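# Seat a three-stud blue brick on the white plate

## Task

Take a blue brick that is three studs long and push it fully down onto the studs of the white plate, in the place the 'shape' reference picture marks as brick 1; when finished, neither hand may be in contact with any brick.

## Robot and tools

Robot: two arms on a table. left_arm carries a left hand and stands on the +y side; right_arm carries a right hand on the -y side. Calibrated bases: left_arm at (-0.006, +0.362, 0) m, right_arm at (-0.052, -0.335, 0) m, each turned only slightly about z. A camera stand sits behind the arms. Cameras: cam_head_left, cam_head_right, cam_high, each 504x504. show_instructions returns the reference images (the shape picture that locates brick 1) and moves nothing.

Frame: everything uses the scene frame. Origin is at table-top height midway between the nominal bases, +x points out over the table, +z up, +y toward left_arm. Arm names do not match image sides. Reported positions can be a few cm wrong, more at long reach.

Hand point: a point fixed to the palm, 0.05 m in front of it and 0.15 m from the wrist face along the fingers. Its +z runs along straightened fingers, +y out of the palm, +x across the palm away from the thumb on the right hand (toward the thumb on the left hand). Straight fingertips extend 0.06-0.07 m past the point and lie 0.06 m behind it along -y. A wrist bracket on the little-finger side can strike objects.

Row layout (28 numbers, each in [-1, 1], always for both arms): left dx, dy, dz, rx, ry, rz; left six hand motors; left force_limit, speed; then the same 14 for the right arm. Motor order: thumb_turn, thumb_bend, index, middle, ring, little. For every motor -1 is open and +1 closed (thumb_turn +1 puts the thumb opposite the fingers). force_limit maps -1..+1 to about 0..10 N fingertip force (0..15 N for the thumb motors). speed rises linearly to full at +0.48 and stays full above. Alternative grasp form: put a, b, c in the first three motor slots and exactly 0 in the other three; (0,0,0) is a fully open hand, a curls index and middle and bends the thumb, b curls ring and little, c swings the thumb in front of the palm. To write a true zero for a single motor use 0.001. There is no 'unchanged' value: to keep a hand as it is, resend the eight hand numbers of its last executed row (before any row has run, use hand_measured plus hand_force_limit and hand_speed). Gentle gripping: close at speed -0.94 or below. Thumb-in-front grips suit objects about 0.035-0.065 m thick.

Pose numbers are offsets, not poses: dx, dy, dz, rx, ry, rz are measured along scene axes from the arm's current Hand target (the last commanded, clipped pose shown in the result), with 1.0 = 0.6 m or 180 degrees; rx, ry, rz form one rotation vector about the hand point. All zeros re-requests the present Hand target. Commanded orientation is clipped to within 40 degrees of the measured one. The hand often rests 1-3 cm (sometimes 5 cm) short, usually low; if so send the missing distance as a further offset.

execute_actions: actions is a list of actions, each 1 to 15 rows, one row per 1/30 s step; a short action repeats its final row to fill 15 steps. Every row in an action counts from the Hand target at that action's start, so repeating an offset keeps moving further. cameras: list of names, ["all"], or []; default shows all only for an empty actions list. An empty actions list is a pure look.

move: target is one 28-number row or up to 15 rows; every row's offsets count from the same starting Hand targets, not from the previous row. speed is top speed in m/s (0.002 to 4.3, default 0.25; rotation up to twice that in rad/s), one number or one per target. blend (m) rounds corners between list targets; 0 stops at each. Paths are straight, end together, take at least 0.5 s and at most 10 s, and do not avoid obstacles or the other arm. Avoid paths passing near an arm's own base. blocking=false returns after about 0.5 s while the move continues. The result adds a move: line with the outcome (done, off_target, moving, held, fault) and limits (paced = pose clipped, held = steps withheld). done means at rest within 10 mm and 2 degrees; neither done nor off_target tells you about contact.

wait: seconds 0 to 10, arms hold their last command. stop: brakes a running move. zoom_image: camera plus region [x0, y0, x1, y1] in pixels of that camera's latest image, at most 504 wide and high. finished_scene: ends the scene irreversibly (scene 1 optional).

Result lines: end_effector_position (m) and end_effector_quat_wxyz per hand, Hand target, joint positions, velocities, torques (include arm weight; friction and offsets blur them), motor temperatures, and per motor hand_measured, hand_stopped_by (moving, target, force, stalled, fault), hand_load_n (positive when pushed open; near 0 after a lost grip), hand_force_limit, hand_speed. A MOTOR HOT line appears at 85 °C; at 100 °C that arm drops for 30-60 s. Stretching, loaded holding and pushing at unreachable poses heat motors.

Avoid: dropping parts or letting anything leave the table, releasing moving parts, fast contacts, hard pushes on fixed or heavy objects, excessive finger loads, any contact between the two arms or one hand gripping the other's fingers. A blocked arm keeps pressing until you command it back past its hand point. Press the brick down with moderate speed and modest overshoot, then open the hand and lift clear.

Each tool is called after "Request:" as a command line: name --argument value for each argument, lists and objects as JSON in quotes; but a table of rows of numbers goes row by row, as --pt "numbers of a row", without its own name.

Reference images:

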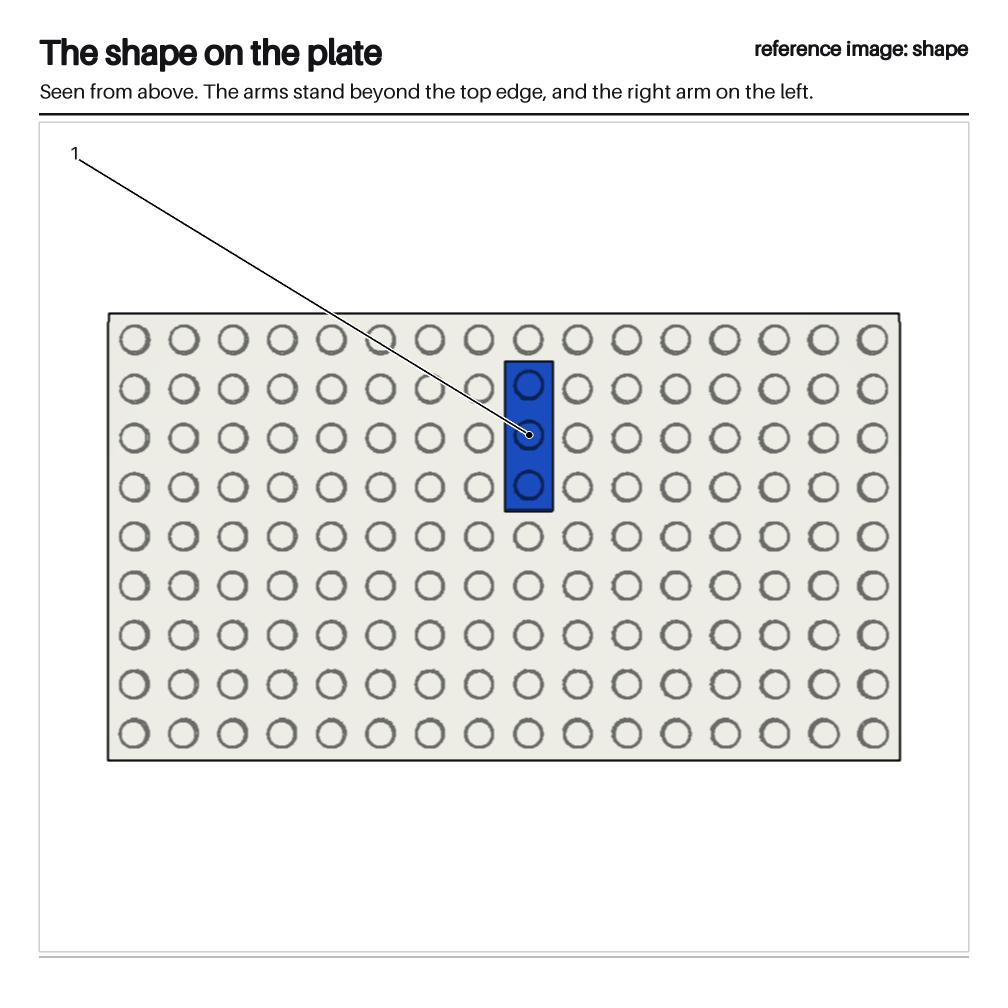

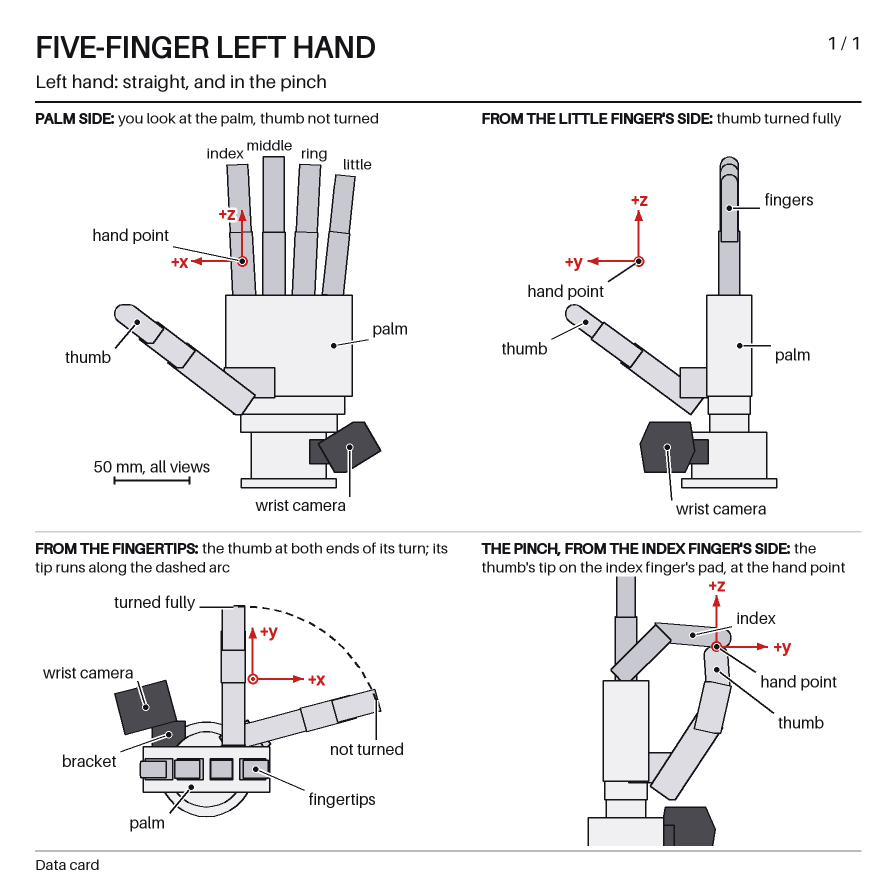

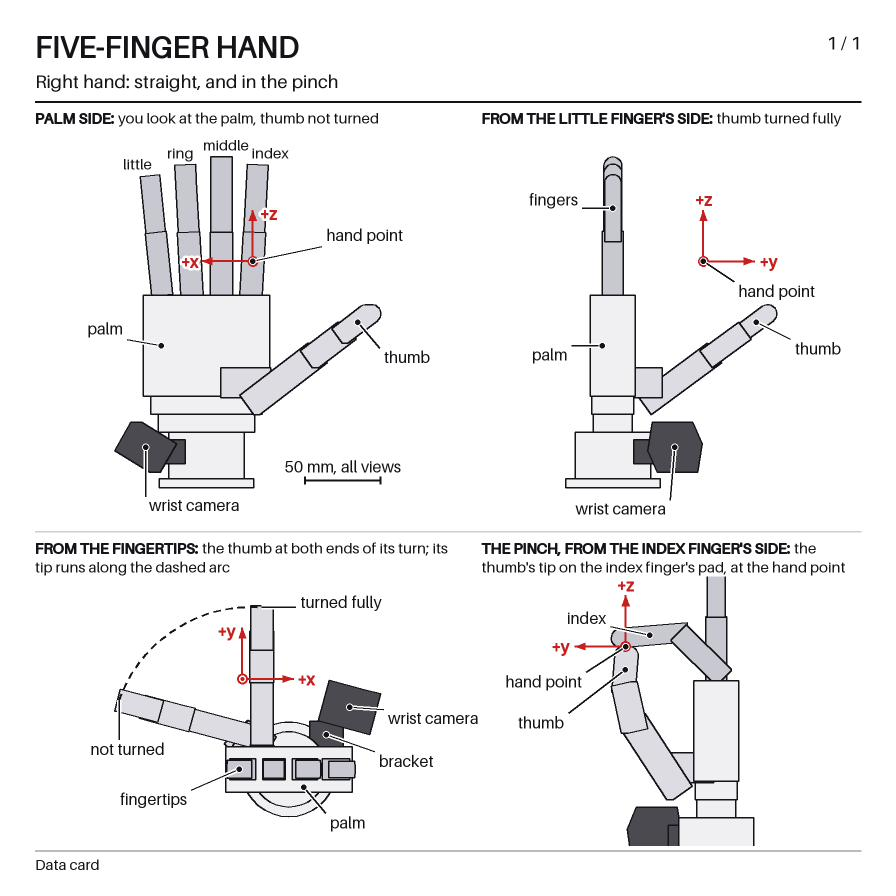

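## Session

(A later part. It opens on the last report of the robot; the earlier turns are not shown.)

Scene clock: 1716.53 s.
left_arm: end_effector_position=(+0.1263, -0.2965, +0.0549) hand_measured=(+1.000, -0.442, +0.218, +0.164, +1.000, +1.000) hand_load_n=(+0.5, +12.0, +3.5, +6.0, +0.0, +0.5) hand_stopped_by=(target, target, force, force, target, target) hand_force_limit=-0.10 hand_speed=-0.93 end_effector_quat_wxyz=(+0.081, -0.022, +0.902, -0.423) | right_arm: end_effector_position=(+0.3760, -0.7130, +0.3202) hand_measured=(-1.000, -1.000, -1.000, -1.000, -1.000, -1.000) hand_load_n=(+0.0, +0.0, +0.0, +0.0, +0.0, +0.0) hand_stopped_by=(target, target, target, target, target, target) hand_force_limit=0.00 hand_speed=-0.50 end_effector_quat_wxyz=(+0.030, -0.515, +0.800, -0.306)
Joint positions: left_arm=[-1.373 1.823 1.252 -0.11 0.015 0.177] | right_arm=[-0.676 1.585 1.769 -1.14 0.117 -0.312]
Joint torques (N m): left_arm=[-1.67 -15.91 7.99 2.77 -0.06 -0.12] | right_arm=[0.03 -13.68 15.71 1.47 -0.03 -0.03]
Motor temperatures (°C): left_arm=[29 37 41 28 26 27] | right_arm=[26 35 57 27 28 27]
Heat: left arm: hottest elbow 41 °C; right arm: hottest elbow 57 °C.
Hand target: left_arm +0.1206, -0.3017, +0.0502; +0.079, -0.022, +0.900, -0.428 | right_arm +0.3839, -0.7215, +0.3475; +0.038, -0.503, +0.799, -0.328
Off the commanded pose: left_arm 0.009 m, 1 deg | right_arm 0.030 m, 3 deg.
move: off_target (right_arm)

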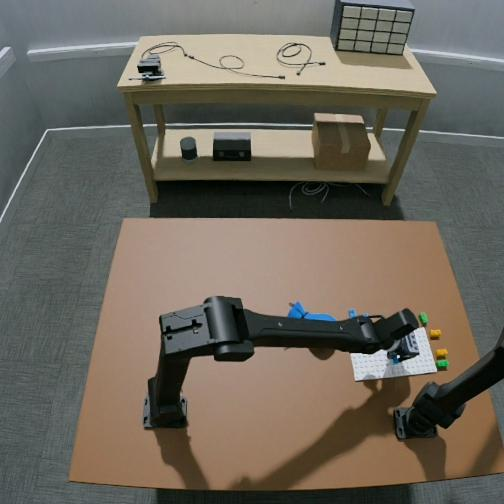

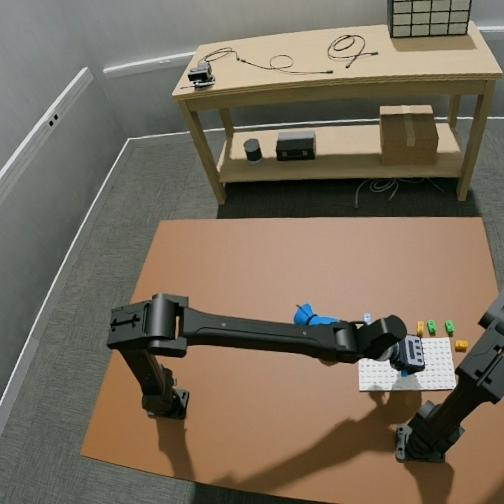

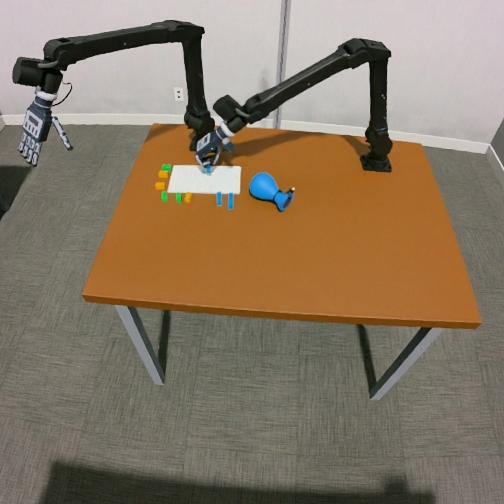

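Request:
move --target '[-0.0108,-0.0005,-0.022,0,0,0, 1,-0.44,0.5,0.4,1,1, -0.1,-0.93, 0,0,0,0,0,0, 0,0,0,0,0,0, 0,-0.5]' --speed 0.05 --cameras '["all"]'

Request:
zoom_image --camera "cam_head_right" --region '[384, 358, 420, 394]'

Request:
zoom_image --camera "cam_head_left" --region '[374, 346, 410, 382]'

Request:
zoom_image --camera "cam_high" --region '[190, 155, 230, 195]'

Scene clock: 1733.60 s.
left_arm: end_effector_position=(+0.1210, -0.2968, +0.0418) hand_measured=(+1.000, -0.442, +0.218, +0.164, +1.000, +1.000) hand_load_n=(+0.5, +12.0, +3.5, +6.0, +0.0, +0.0) hand_stopped_by=(target, target, force, force, target, target) hand_force_limit=-0.10 hand_speed=-0.93 end_effector_quat_wxyz=(+0.082, -0.021, +0.902, -0.423) | right_arm: end_effector_position=(+0.3760, -0.7130, +0.3202) hand_measured=(-1.000, -1.000, -1.000, -1.000, -1.000, -1.000) hand_load_n=(+0.0, +0.0, +0.0, +0.0, +0.0, +0.0) hand_stopped_by=(target, target, target, target, target, target) hand_force_limit=0.00 hand_speed=-0.50 end_effector_quat_wxyz=(+0.030, -0.515, +0.800, -0.306)
Joint positions: left_arm=[-1.383 1.84 1.237 -0.077 0.006 0.173] | right_arm=[-0.676 1.585 1.769 -1.14 0.117 -0.312]
Joint torques (N m): left_arm=[-1.67 -16.03 7.86 2.8 -0.07 -0.17] | right_arm=[0.32 -13.39 15.64 1.48 -0.02 -0.04]
Motor temperatures (°C): left_arm=[29 37 40 28 26 27] | right_arm=[26 35 57 27 28 27]
Heat: left arm: hottest elbow 40 °C; right arm: hottest elbow 57 °C.
Hand target: left_arm +0.1141, -0.3021, +0.0371; +0.079, -0.022, +0.900, -0.428 | right_arm +0.3839, -0.7215, +0.3475; +0.038, -0.503, +0.799, -0.328
Off the commanded pose: left_arm 0.010 m, 1 deg | right_arm 0.030 m, 3 deg.
move: off_target (right_arm)

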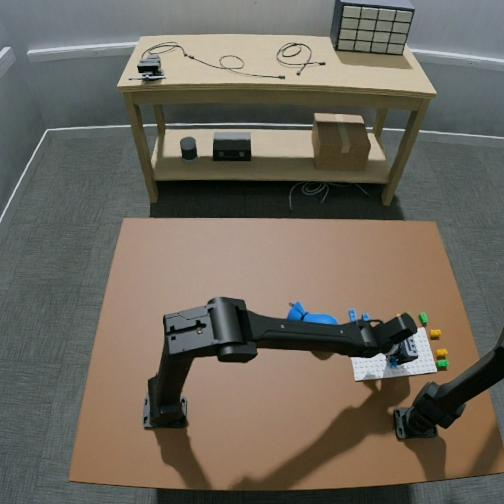

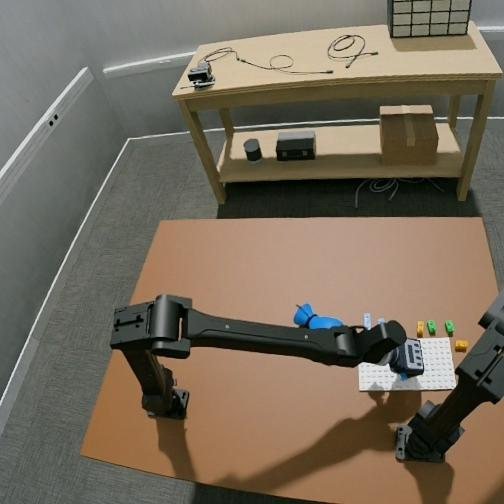

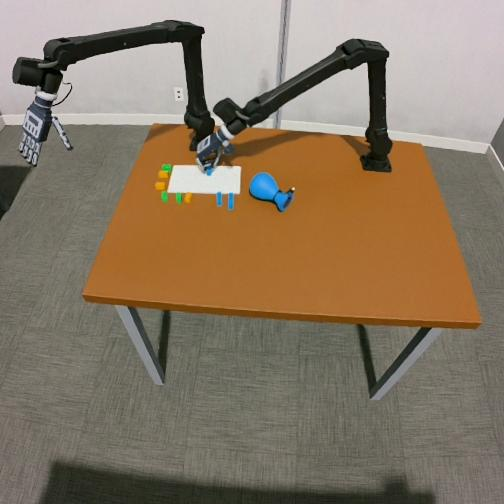

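Scaled by 14.000.

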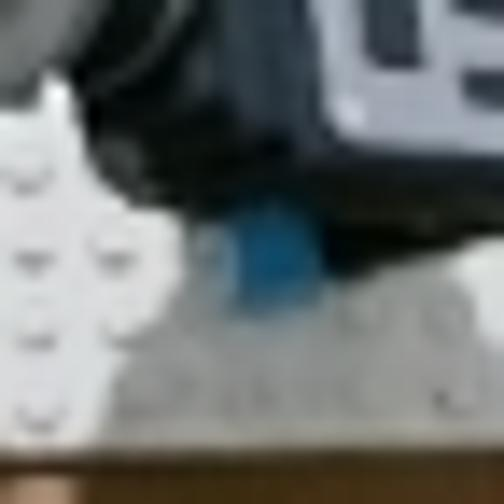

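Scaled by 14.000.

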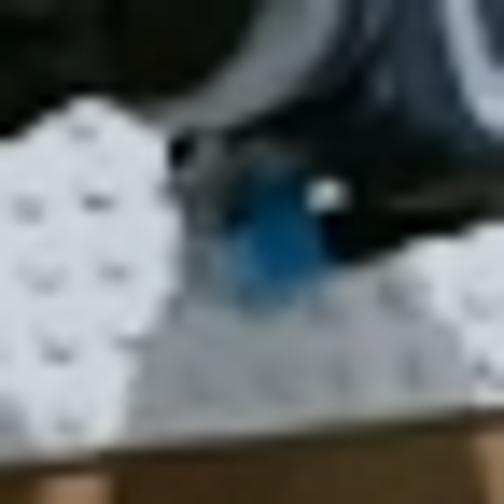

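Scaled by 12.600.

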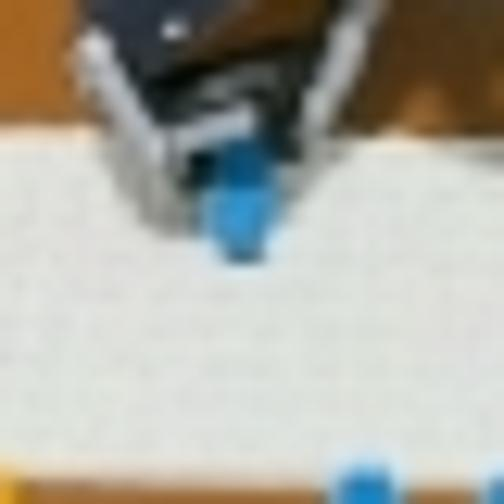

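Request:
move --target '[-0.005,-0.0012,-0.0127,0,0,0, 1,-0.44,0.5,0.4,1,1, -0.1,-0.93, 0,0,0,0,0,0, 0,0,0,0,0,0, 0,-0.5]' --speed 0.05 --cameras '["all"]'

Request:
zoom_image --camera "cam_head_right" --region '[384, 358, 420, 394]'

Request:
zoom_image --camera "cam_head_left" --region '[374, 346, 410, 382]'

Request:
zoom_image --camera "cam_high" --region '[190, 155, 230, 195]'

Scene clock: 1741.63 s.
left_arm: end_effector_position=(+0.1190, -0.2979, +0.0350) hand_measured=(+1.000, -0.442, +0.218, +0.164, +1.000, +1.000) hand_load_n=(+0.5, +12.0, +3.5, +6.0, +0.0, +0.0) hand_stopped_by=(target, target, force, force, target, target) hand_force_limit=-0.10 hand_speed=-0.93 end_effector_quat_wxyz=(+0.082, -0.022, +0.902, -0.423) | right_arm: end_effector_position=(+0.3760, -0.7130, +0.3202) hand_measured=(-1.000, -1.000, -1.000, -1.000, -1.000, -1.000) hand_load_n=(+0.0, +0.0, +0.0, +0.0, +0.0, +0.0) hand_stopped_by=(target, target, target, target, target, target) hand_force_limit=0.00 hand_speed=-0.50 end_effector_quat_wxyz=(+0.030, -0.515, +0.800, -0.306)
Joint positions: left_arm=[-1.387 1.851 1.232 -0.06 0.002 0.17] | right_arm=[-0.676 1.585 1.769 -1.14 0.117 -0.312]
Joint torques (N m): left_arm=[-2.37 -16.09 7.72 2.78 -0.07 -0.14] | right_arm=[0.44 -13.8 15.71 1.52 0 -0.03]
Motor temperatures (°C): left_arm=[29 37 40 28 26 27] | right_arm=[26 35 57 27 28 27]
Heat: left arm: hottest elbow 40 °C; right arm: hottest elbow 57 °C.
Hand target: left_arm +0.1111, -0.3028, +0.0294; +0.079, -0.022, +0.900, -0.428 | right_arm +0.3839, -0.7215, +0.3475; +0.038, -0.503, +0.799, -0.328
Off the commanded pose: left_arm 0.011 m, 1 deg | right_arm 0.030 m, 3 deg.
move: off_target (left_arm, right_arm)

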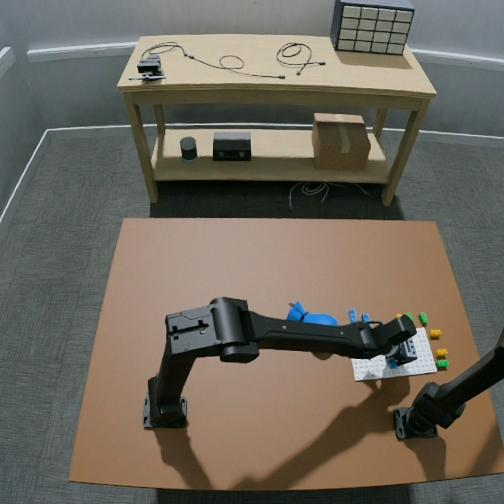

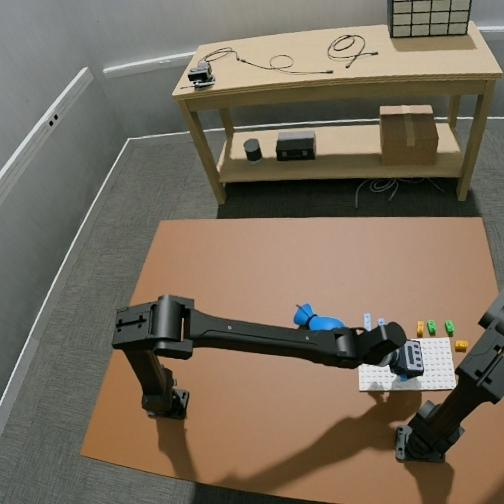

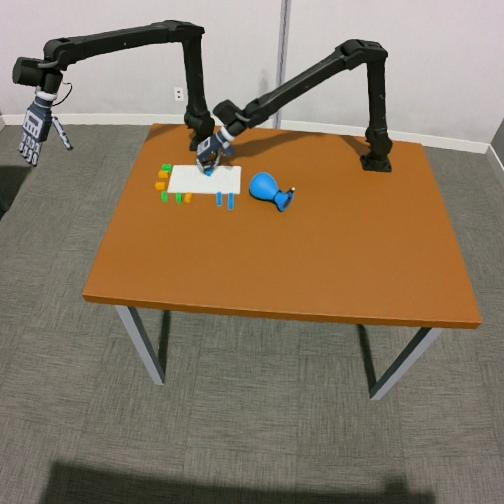

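Scaled by 14.000.

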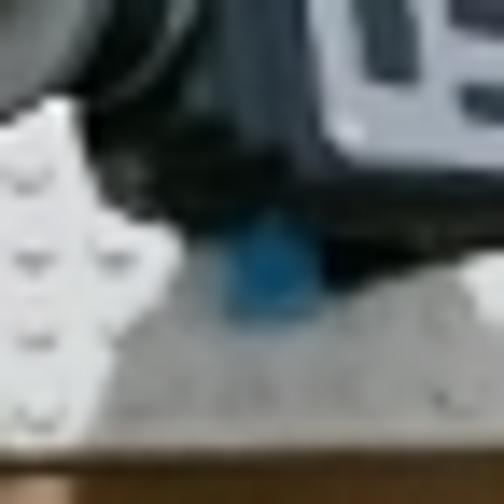

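Scaled by 14.000.

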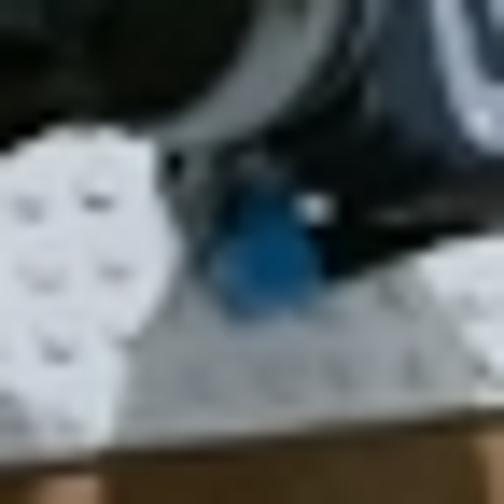

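Scaled by 12.600.

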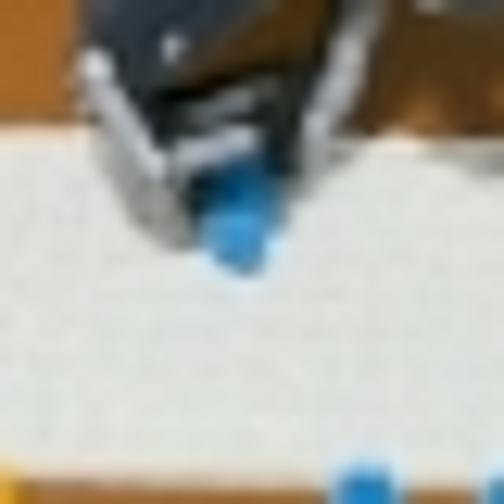

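Request:
move --target '[-0.0092,-0.0013,-0.003,0,0,0, 1,-0.44,0.5,0.4,1,1, -0.1,-0.93, 0,0,0,0,0,0, 0,0,0,0,0,0, 0,-0.5]' --speed 0.05 --cameras '["all"]'

Request:
zoom_image --camera "cam_head_right" --region '[384, 358, 420, 394]'

Request:
zoom_image --camera "cam_head_left" --region '[374, 346, 410, 382]'

Request:
zoom_image --camera "cam_high" --region '[190, 155, 230, 195]'

Scene clock: 1751.80 s.
left_arm: end_effector_position=(+0.1135, -0.3001, +0.0358) hand_measured=(+1.000, -0.442, +0.218, +0.164, +1.000, +1.000) hand_load_n=(+0.5, +12.0, +3.5, +6.5, +0.0, +0.5) hand_stopped_by=(target, target, force, force, target, target) hand_force_limit=-0.10 hand_speed=-0.93 end_effector_quat_wxyz=(+0.083, -0.021, +0.901, -0.425) | right_arm: end_effector_position=(+0.3760, -0.7130, +0.3202) hand_measured=(-1.000, -1.000, -1.000, -1.000, -1.000, -1.000) hand_load_n=(+0.0, +0.0, +0.0, +0.0, +0.0, +0.0) hand_stopped_by=(target, target, target, target, target, target) hand_force_limit=0.00 hand_speed=-0.50 end_effector_quat_wxyz=(+0.030, -0.515, +0.800, -0.306)
Joint positions: left_arm=[-1.397 1.851 1.232 -0.055 -0.006 0.164] | right_arm=[-0.676 1.585 1.769 -1.14 0.117 -0.312]
Joint torques (N m): left_arm=[-1.61 -15.91 7.54 2.78 -0.09 -0.19] | right_arm=[0.32 -14.21 15.73 1.51 -0.03 0]
Motor temperatures (°C): left_arm=[29 37 40 28 26 27] | right_arm=[26 35 57 27 28 27]
Heat: left arm: hottest elbow 40 °C; right arm: hottest elbow 57 °C.
Hand target: left_arm +0.1055, -0.3036, +0.0276; +0.079, -0.022, +0.900, -0.428 | right_arm +0.3839, -0.7215, +0.3475; +0.038, -0.503, +0.799, -0.328
Off the commanded pose: left_arm 0.012 m, 1 deg | right_arm 0.030 m, 3 deg.
move: off_target (left_arm, right_arm)

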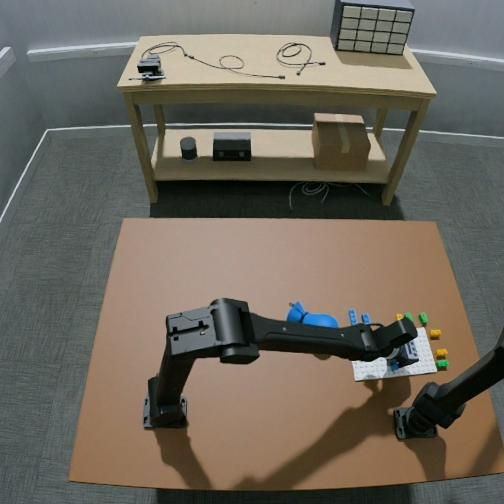

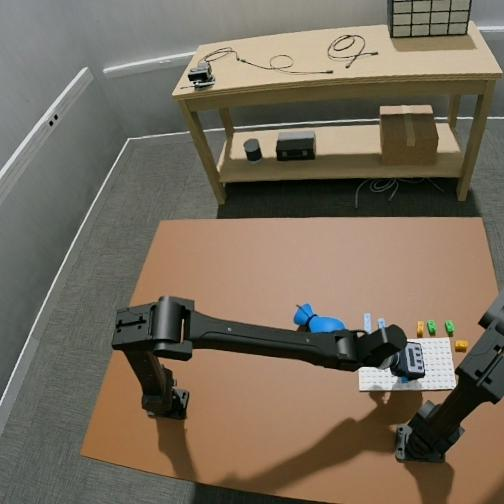

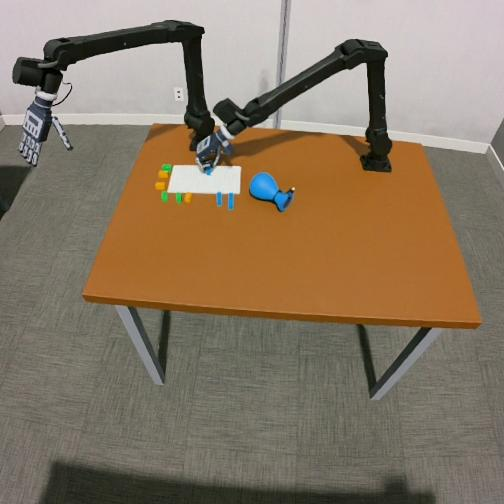

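Scaled by 14.000.

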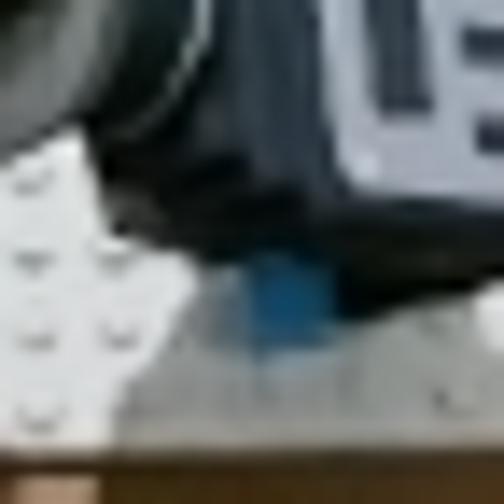

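Scaled by 14.000.

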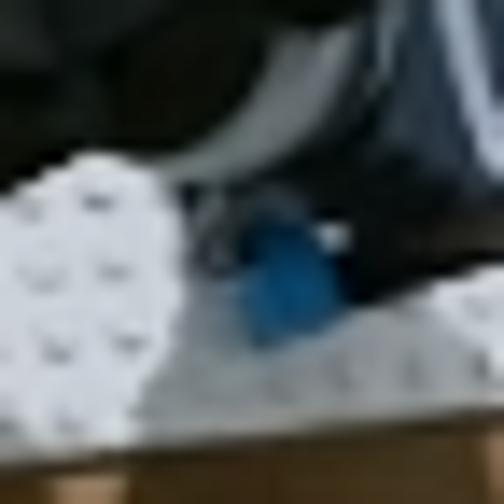

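Scaled by 12.600.

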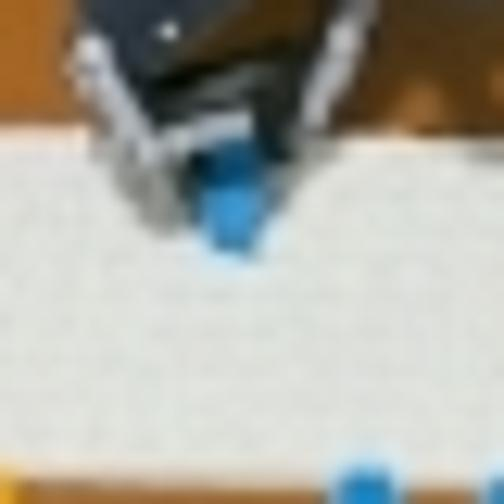

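Request:
move --target '[0.018,0.008,-0.006,0,0,0, 1,-0.44,0.5,0.4,1,1, -0.1,-0.93, 0,0,0,0,0,0, 0,0,0,0,0,0, 0,-0.5]' --speed 0.05 --cameras '["all"]'

Request:
zoom_image --camera "cam_head_right" --region '[384, 358, 420, 394]'

Request:
zoom_image --camera "cam_head_left" --region '[374, 346, 410, 382]'

Request:
zoom_image --camera "cam_high" --region '[190, 155, 230, 195]'

Scene clock: 1762.00 s.
left_arm: end_effector_position=(+0.1106, -0.2998, +0.0341) hand_measured=(+1.000, -0.442, +0.218, +0.164, +1.000, +1.000) hand_load_n=(+0.0, +12.0, +3.0, +6.5, +0.0, +0.0) hand_stopped_by=(target, target, force, force, target, target) hand_force_limit=-0.10 hand_speed=-0.93 end_effector_quat_wxyz=(+0.078, -0.018, +0.900, -0.428) | right_arm: end_effector_position=(+0.3760, -0.7130, +0.3202) hand_measured=(-1.000, -1.000, -1.000, -1.000, -1.000, -1.000) hand_load_n=(+0.0, +0.0, +0.0, +0.0, +0.0, +0.0) hand_stopped_by=(target, target, target, target, target, target) hand_force_limit=0.00 hand_speed=-0.50 end_effector_quat_wxyz=(+0.030, -0.515, +0.800, -0.306)
Joint positions: left_arm=[-1.398 1.852 1.224 -0.042 0.005 0.164] | right_arm=[-0.676 1.585 1.769 -1.14 0.117 -0.312]
Joint torques (N m): left_arm=[0.15 -15.74 7.27 2.76 0.12 -0.05] | right_arm=[0.26 -13.33 15.73 1.51 -0.02 0.02]
Motor temperatures (°C): left_arm=[29 37 40 28 26 27] | right_arm=[26 35 57 27 28 27]
Heat: left arm: hottest elbow 40 °C; right arm: hottest elbow 57 °C.
Hand target: left_arm +0.1164, -0.2987, +0.0238; +0.079, -0.022, +0.900, -0.427 | right_arm +0.3839, -0.7215, +0.3475; +0.038, -0.503, +0.799, -0.328
Off the commanded pose: left_arm 0.012 m, 0 deg | right_arm 0.030 m, 3 deg.
move: off_target (left_arm, right_arm)

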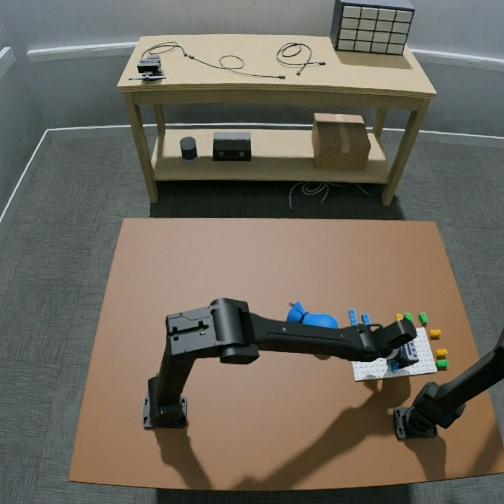

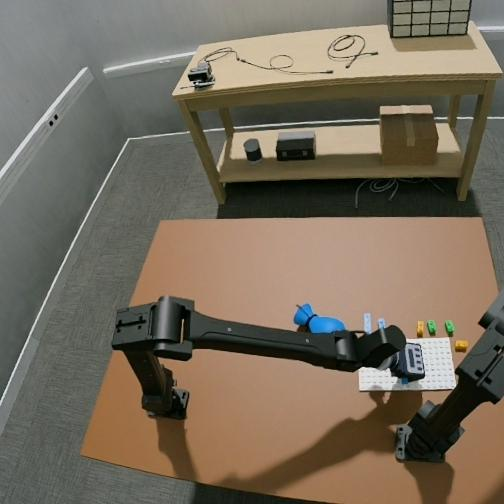

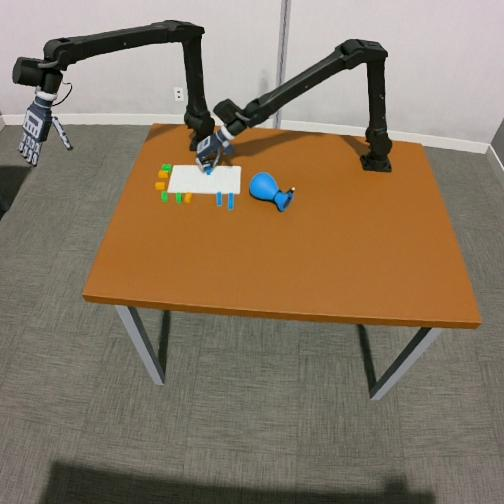

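Scaled by 14.000.

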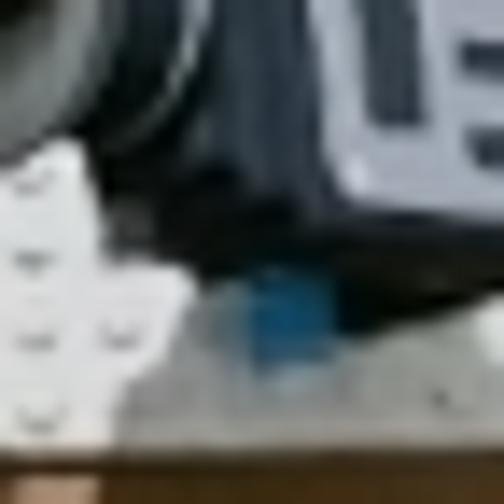

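Scaled by 14.000.

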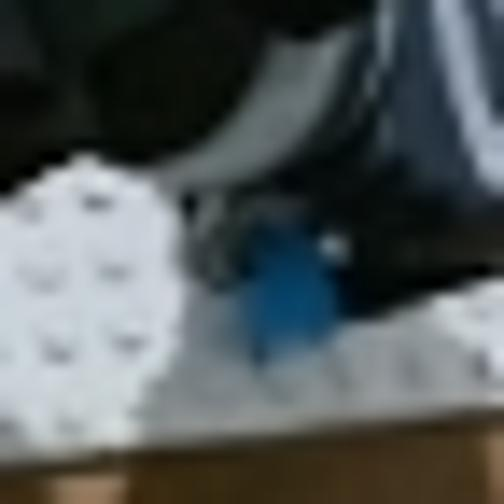

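Scaled by 12.600.

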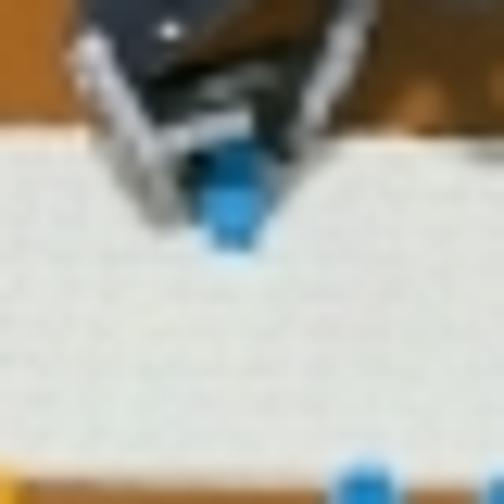

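Request:
move --target '[0.035,0.006,-0.001,0,0,0, 1,-0.44,0.5,0.4,1,1, -0.1,-0.93, 0,0,0,0,0,0, 0,0,0,0,0,0, 0,-0.5]' --speed 0.05 --cameras '["all"]'

Request:
zoom_image --camera "cam_head_right" --region '[384, 358, 420, 394]'

Request:
zoom_image --camera "cam_head_left" --region '[374, 346, 410, 382]'

Request:
zoom_image --camera "cam_high" --region '[190, 155, 230, 195]'

Scene clock: 1772.17 s.
left_arm: end_effector_position=(+0.1258, -0.2968, +0.0343) hand_measured=(+1.000, -0.442, +0.218, +0.164, +1.000, +1.000) hand_load_n=(+0.5, +12.0, +3.0, +6.0, +0.0, +0.0) hand_stopped_by=(target, target, force, force, target, target) hand_force_limit=-0.10 hand_speed=-0.93 end_effector_quat_wxyz=(+0.072, -0.023, +0.900, -0.430) | right_arm: end_effector_position=(+0.3760, -0.7130, +0.3202) hand_measured=(-1.000, -1.000, -1.000, -1.000, -1.000, -1.000) hand_load_n=(+0.0, +0.0, +0.0, +0.0, +0.0, +0.0) hand_stopped_by=(target, target, target, target, target, target) hand_force_limit=0.00 hand_speed=-0.50 end_effector_quat_wxyz=(+0.030, -0.515, +0.800, -0.306)
Joint positions: left_arm=[-1.366 1.852 1.224 -0.04 0.038 0.17] | right_arm=[-0.676 1.585 1.769 -1.14 0.117 -0.312]
Joint torques (N m): left_arm=[0.67 -15.5 7.57 2.62 0.01 0.11] | right_arm=[0.26 -13.63 15.69 1.58 -0.01 0.02]
Motor temperatures (°C): left_arm=[29 38 40 28 26 27] | right_arm=[26 35 57 27 28 27]
Heat: left arm: hottest elbow 40 °C; right arm: hottest elbow 57 °C.
Hand target: left_arm +0.1374, -0.2951, +0.0233; +0.079, -0.022, +0.900, -0.427 | right_arm +0.3839, -0.7215, +0.3475; +0.038, -0.503, +0.799, -0.328
Off the commanded pose: left_arm 0.016 m, 1 deg | right_arm 0.030 m, 3 deg.
move: off_target (left_arm, right_arm)

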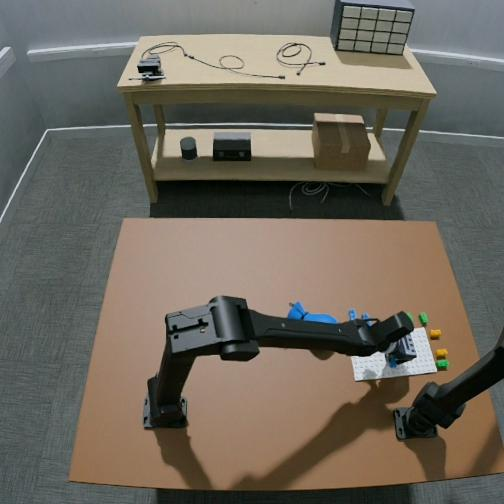

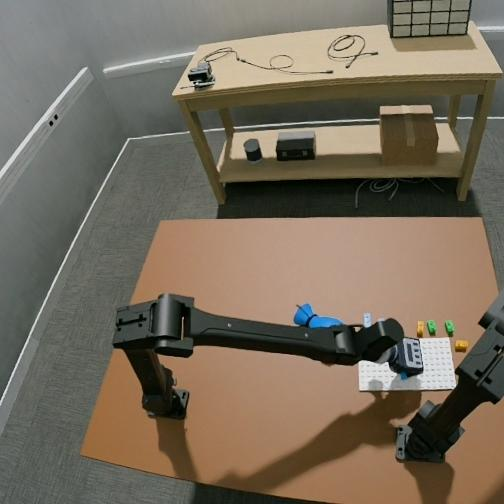

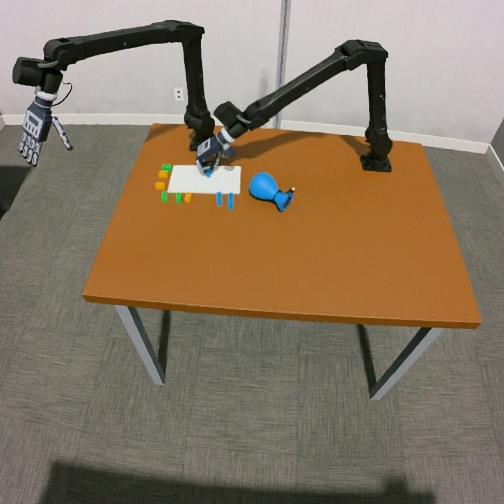

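Scaled by 14.000.

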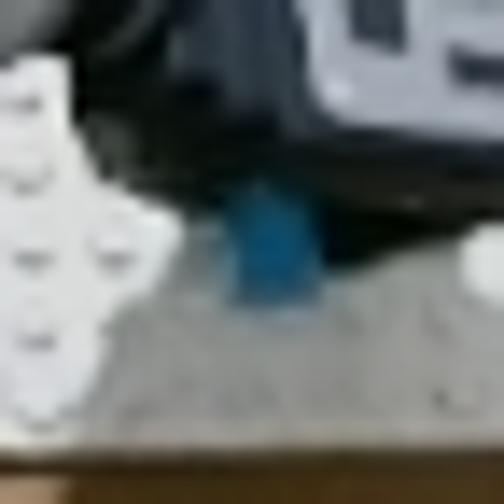

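Scaled by 14.000.

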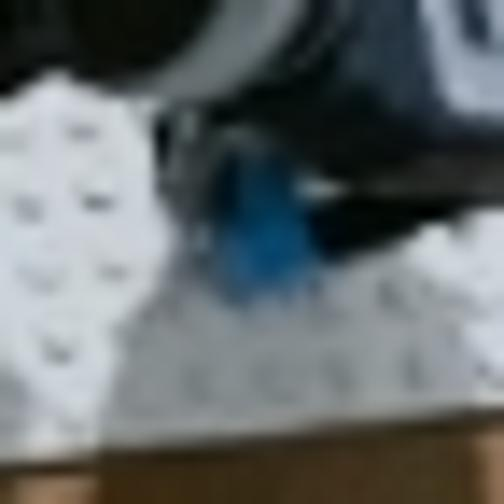

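Scaled by 12.600.

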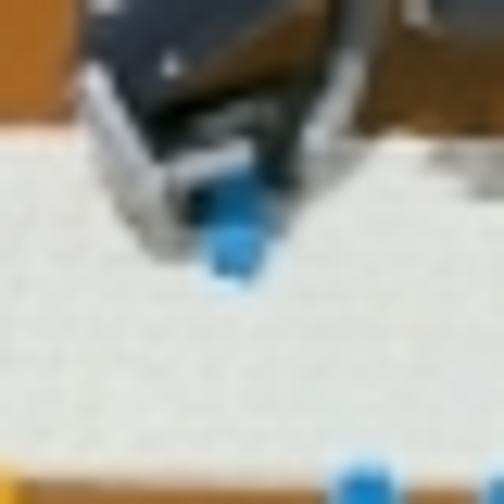

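Request:
move --target '[-0.049,0.0,0.001,0,0,0, 1,-0.44,0.5,0.4,1,1, -0.1,-0.93, 0,0,0,0,0,0, 0,0,0,0,0,0, 0,-0.5]' --speed 0.05 --cameras '["all"]'

Request:
zoom_image --camera "cam_head_right" --region '[384, 358, 420, 394]'

Request:
zoom_image --camera "cam_head_left" --region '[374, 346, 410, 382]'

Request:
zoom_image --camera "cam_high" --region '[190, 155, 230, 195]'

Scene clock: 1781.00 s.
left_arm: end_effector_position=(+0.1240, -0.2975, +0.0334) hand_measured=(+1.000, -0.442, +0.218, +0.164, +1.000, +1.000) hand_load_n=(-1.0, +11.5, +1.0, +7.5, +0.0, +0.0) hand_stopped_by=(target, target, force, force, target, target) hand_force_limit=-0.10 hand_speed=-0.93 end_effector_quat_wxyz=(+0.087, -0.025, +0.898, -0.431) | right_arm: end_effector_position=(+0.3760, -0.7130, +0.3202) hand_measured=(-1.000, -1.000, -1.000, -1.000, -1.000, -1.000) hand_load_n=(-0.5, +0.5, +0.0, +0.0, +0.0, +0.0) hand_stopped_by=(target, target, target, target, target, target) hand_force_limit=0.00 hand_speed=-0.50 end_effector_quat_wxyz=(+0.030, -0.515, +0.800, -0.306)
Joint positions: left_arm=[-1.381 1.851 1.216 -0.026 -0.003 0.17] | right_arm=[-0.676 1.585 1.769 -1.14 0.117 -0.312]
Joint torques (N m): left_arm=[-2.67 -16.67 6.57 2.44 0.04 -0.17] | right_arm=[0.5 -13.16 15.73 1.61 0.01 -0.05]
Motor temperatures (°C): left_arm=[29 38 40 28 26 27] | right_arm=[26 35 57 27 28 27]
Heat: left arm: hottest elbow 40 °C; right arm: hottest elbow 57 °C.
Hand target: left_arm +0.1079, -0.2952, +0.0239; +0.079, -0.022, +0.900, -0.428 | right_arm +0.3839, -0.7215, +0.3475; +0.038, -0.503, +0.799, -0.328
Off the commanded pose: left_arm 0.019 m, 1 deg | right_arm 0.030 m, 3 deg.
move: off_target (left_arm, right_arm)

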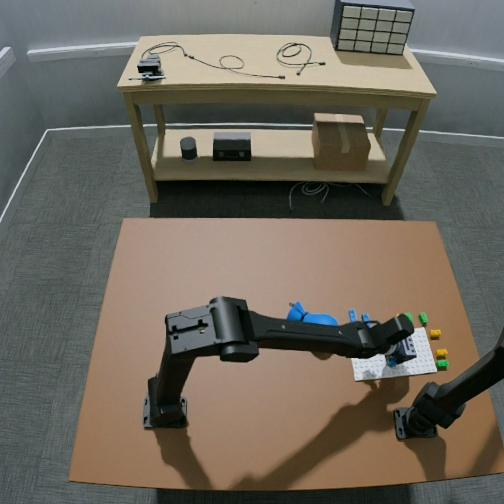

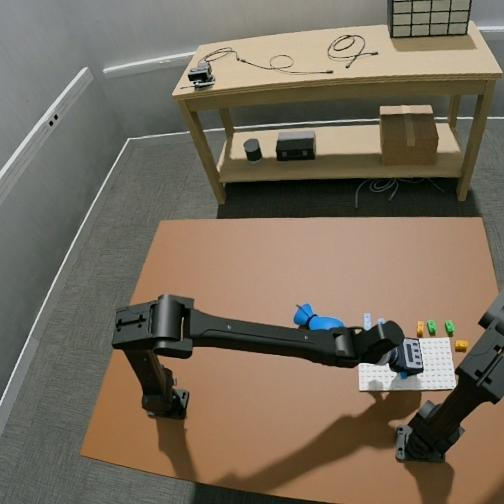

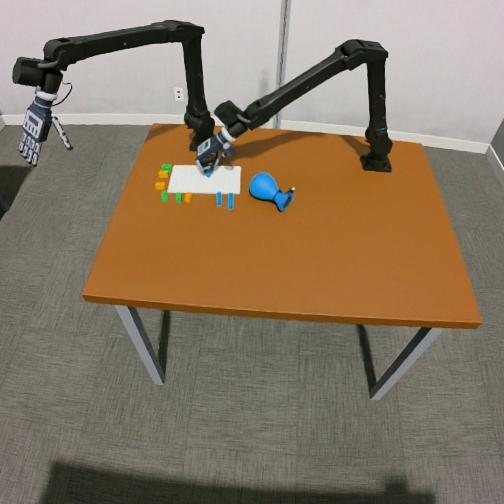

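Scaled by 14.000.

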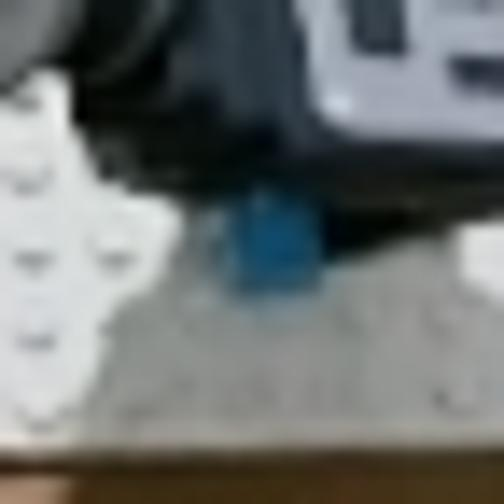

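Scaled by 14.000.

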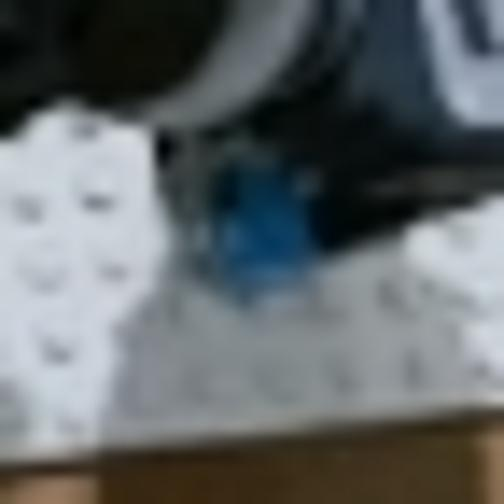

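Scaled by 12.600.

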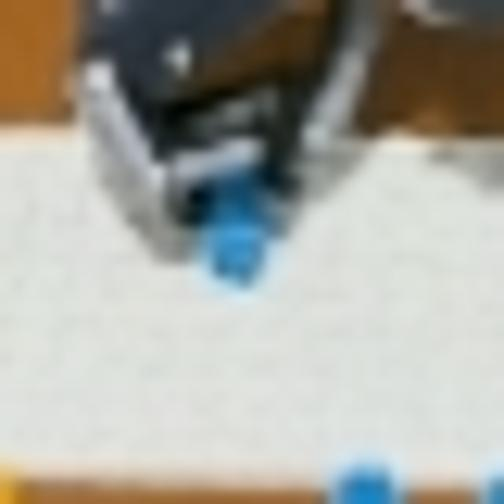

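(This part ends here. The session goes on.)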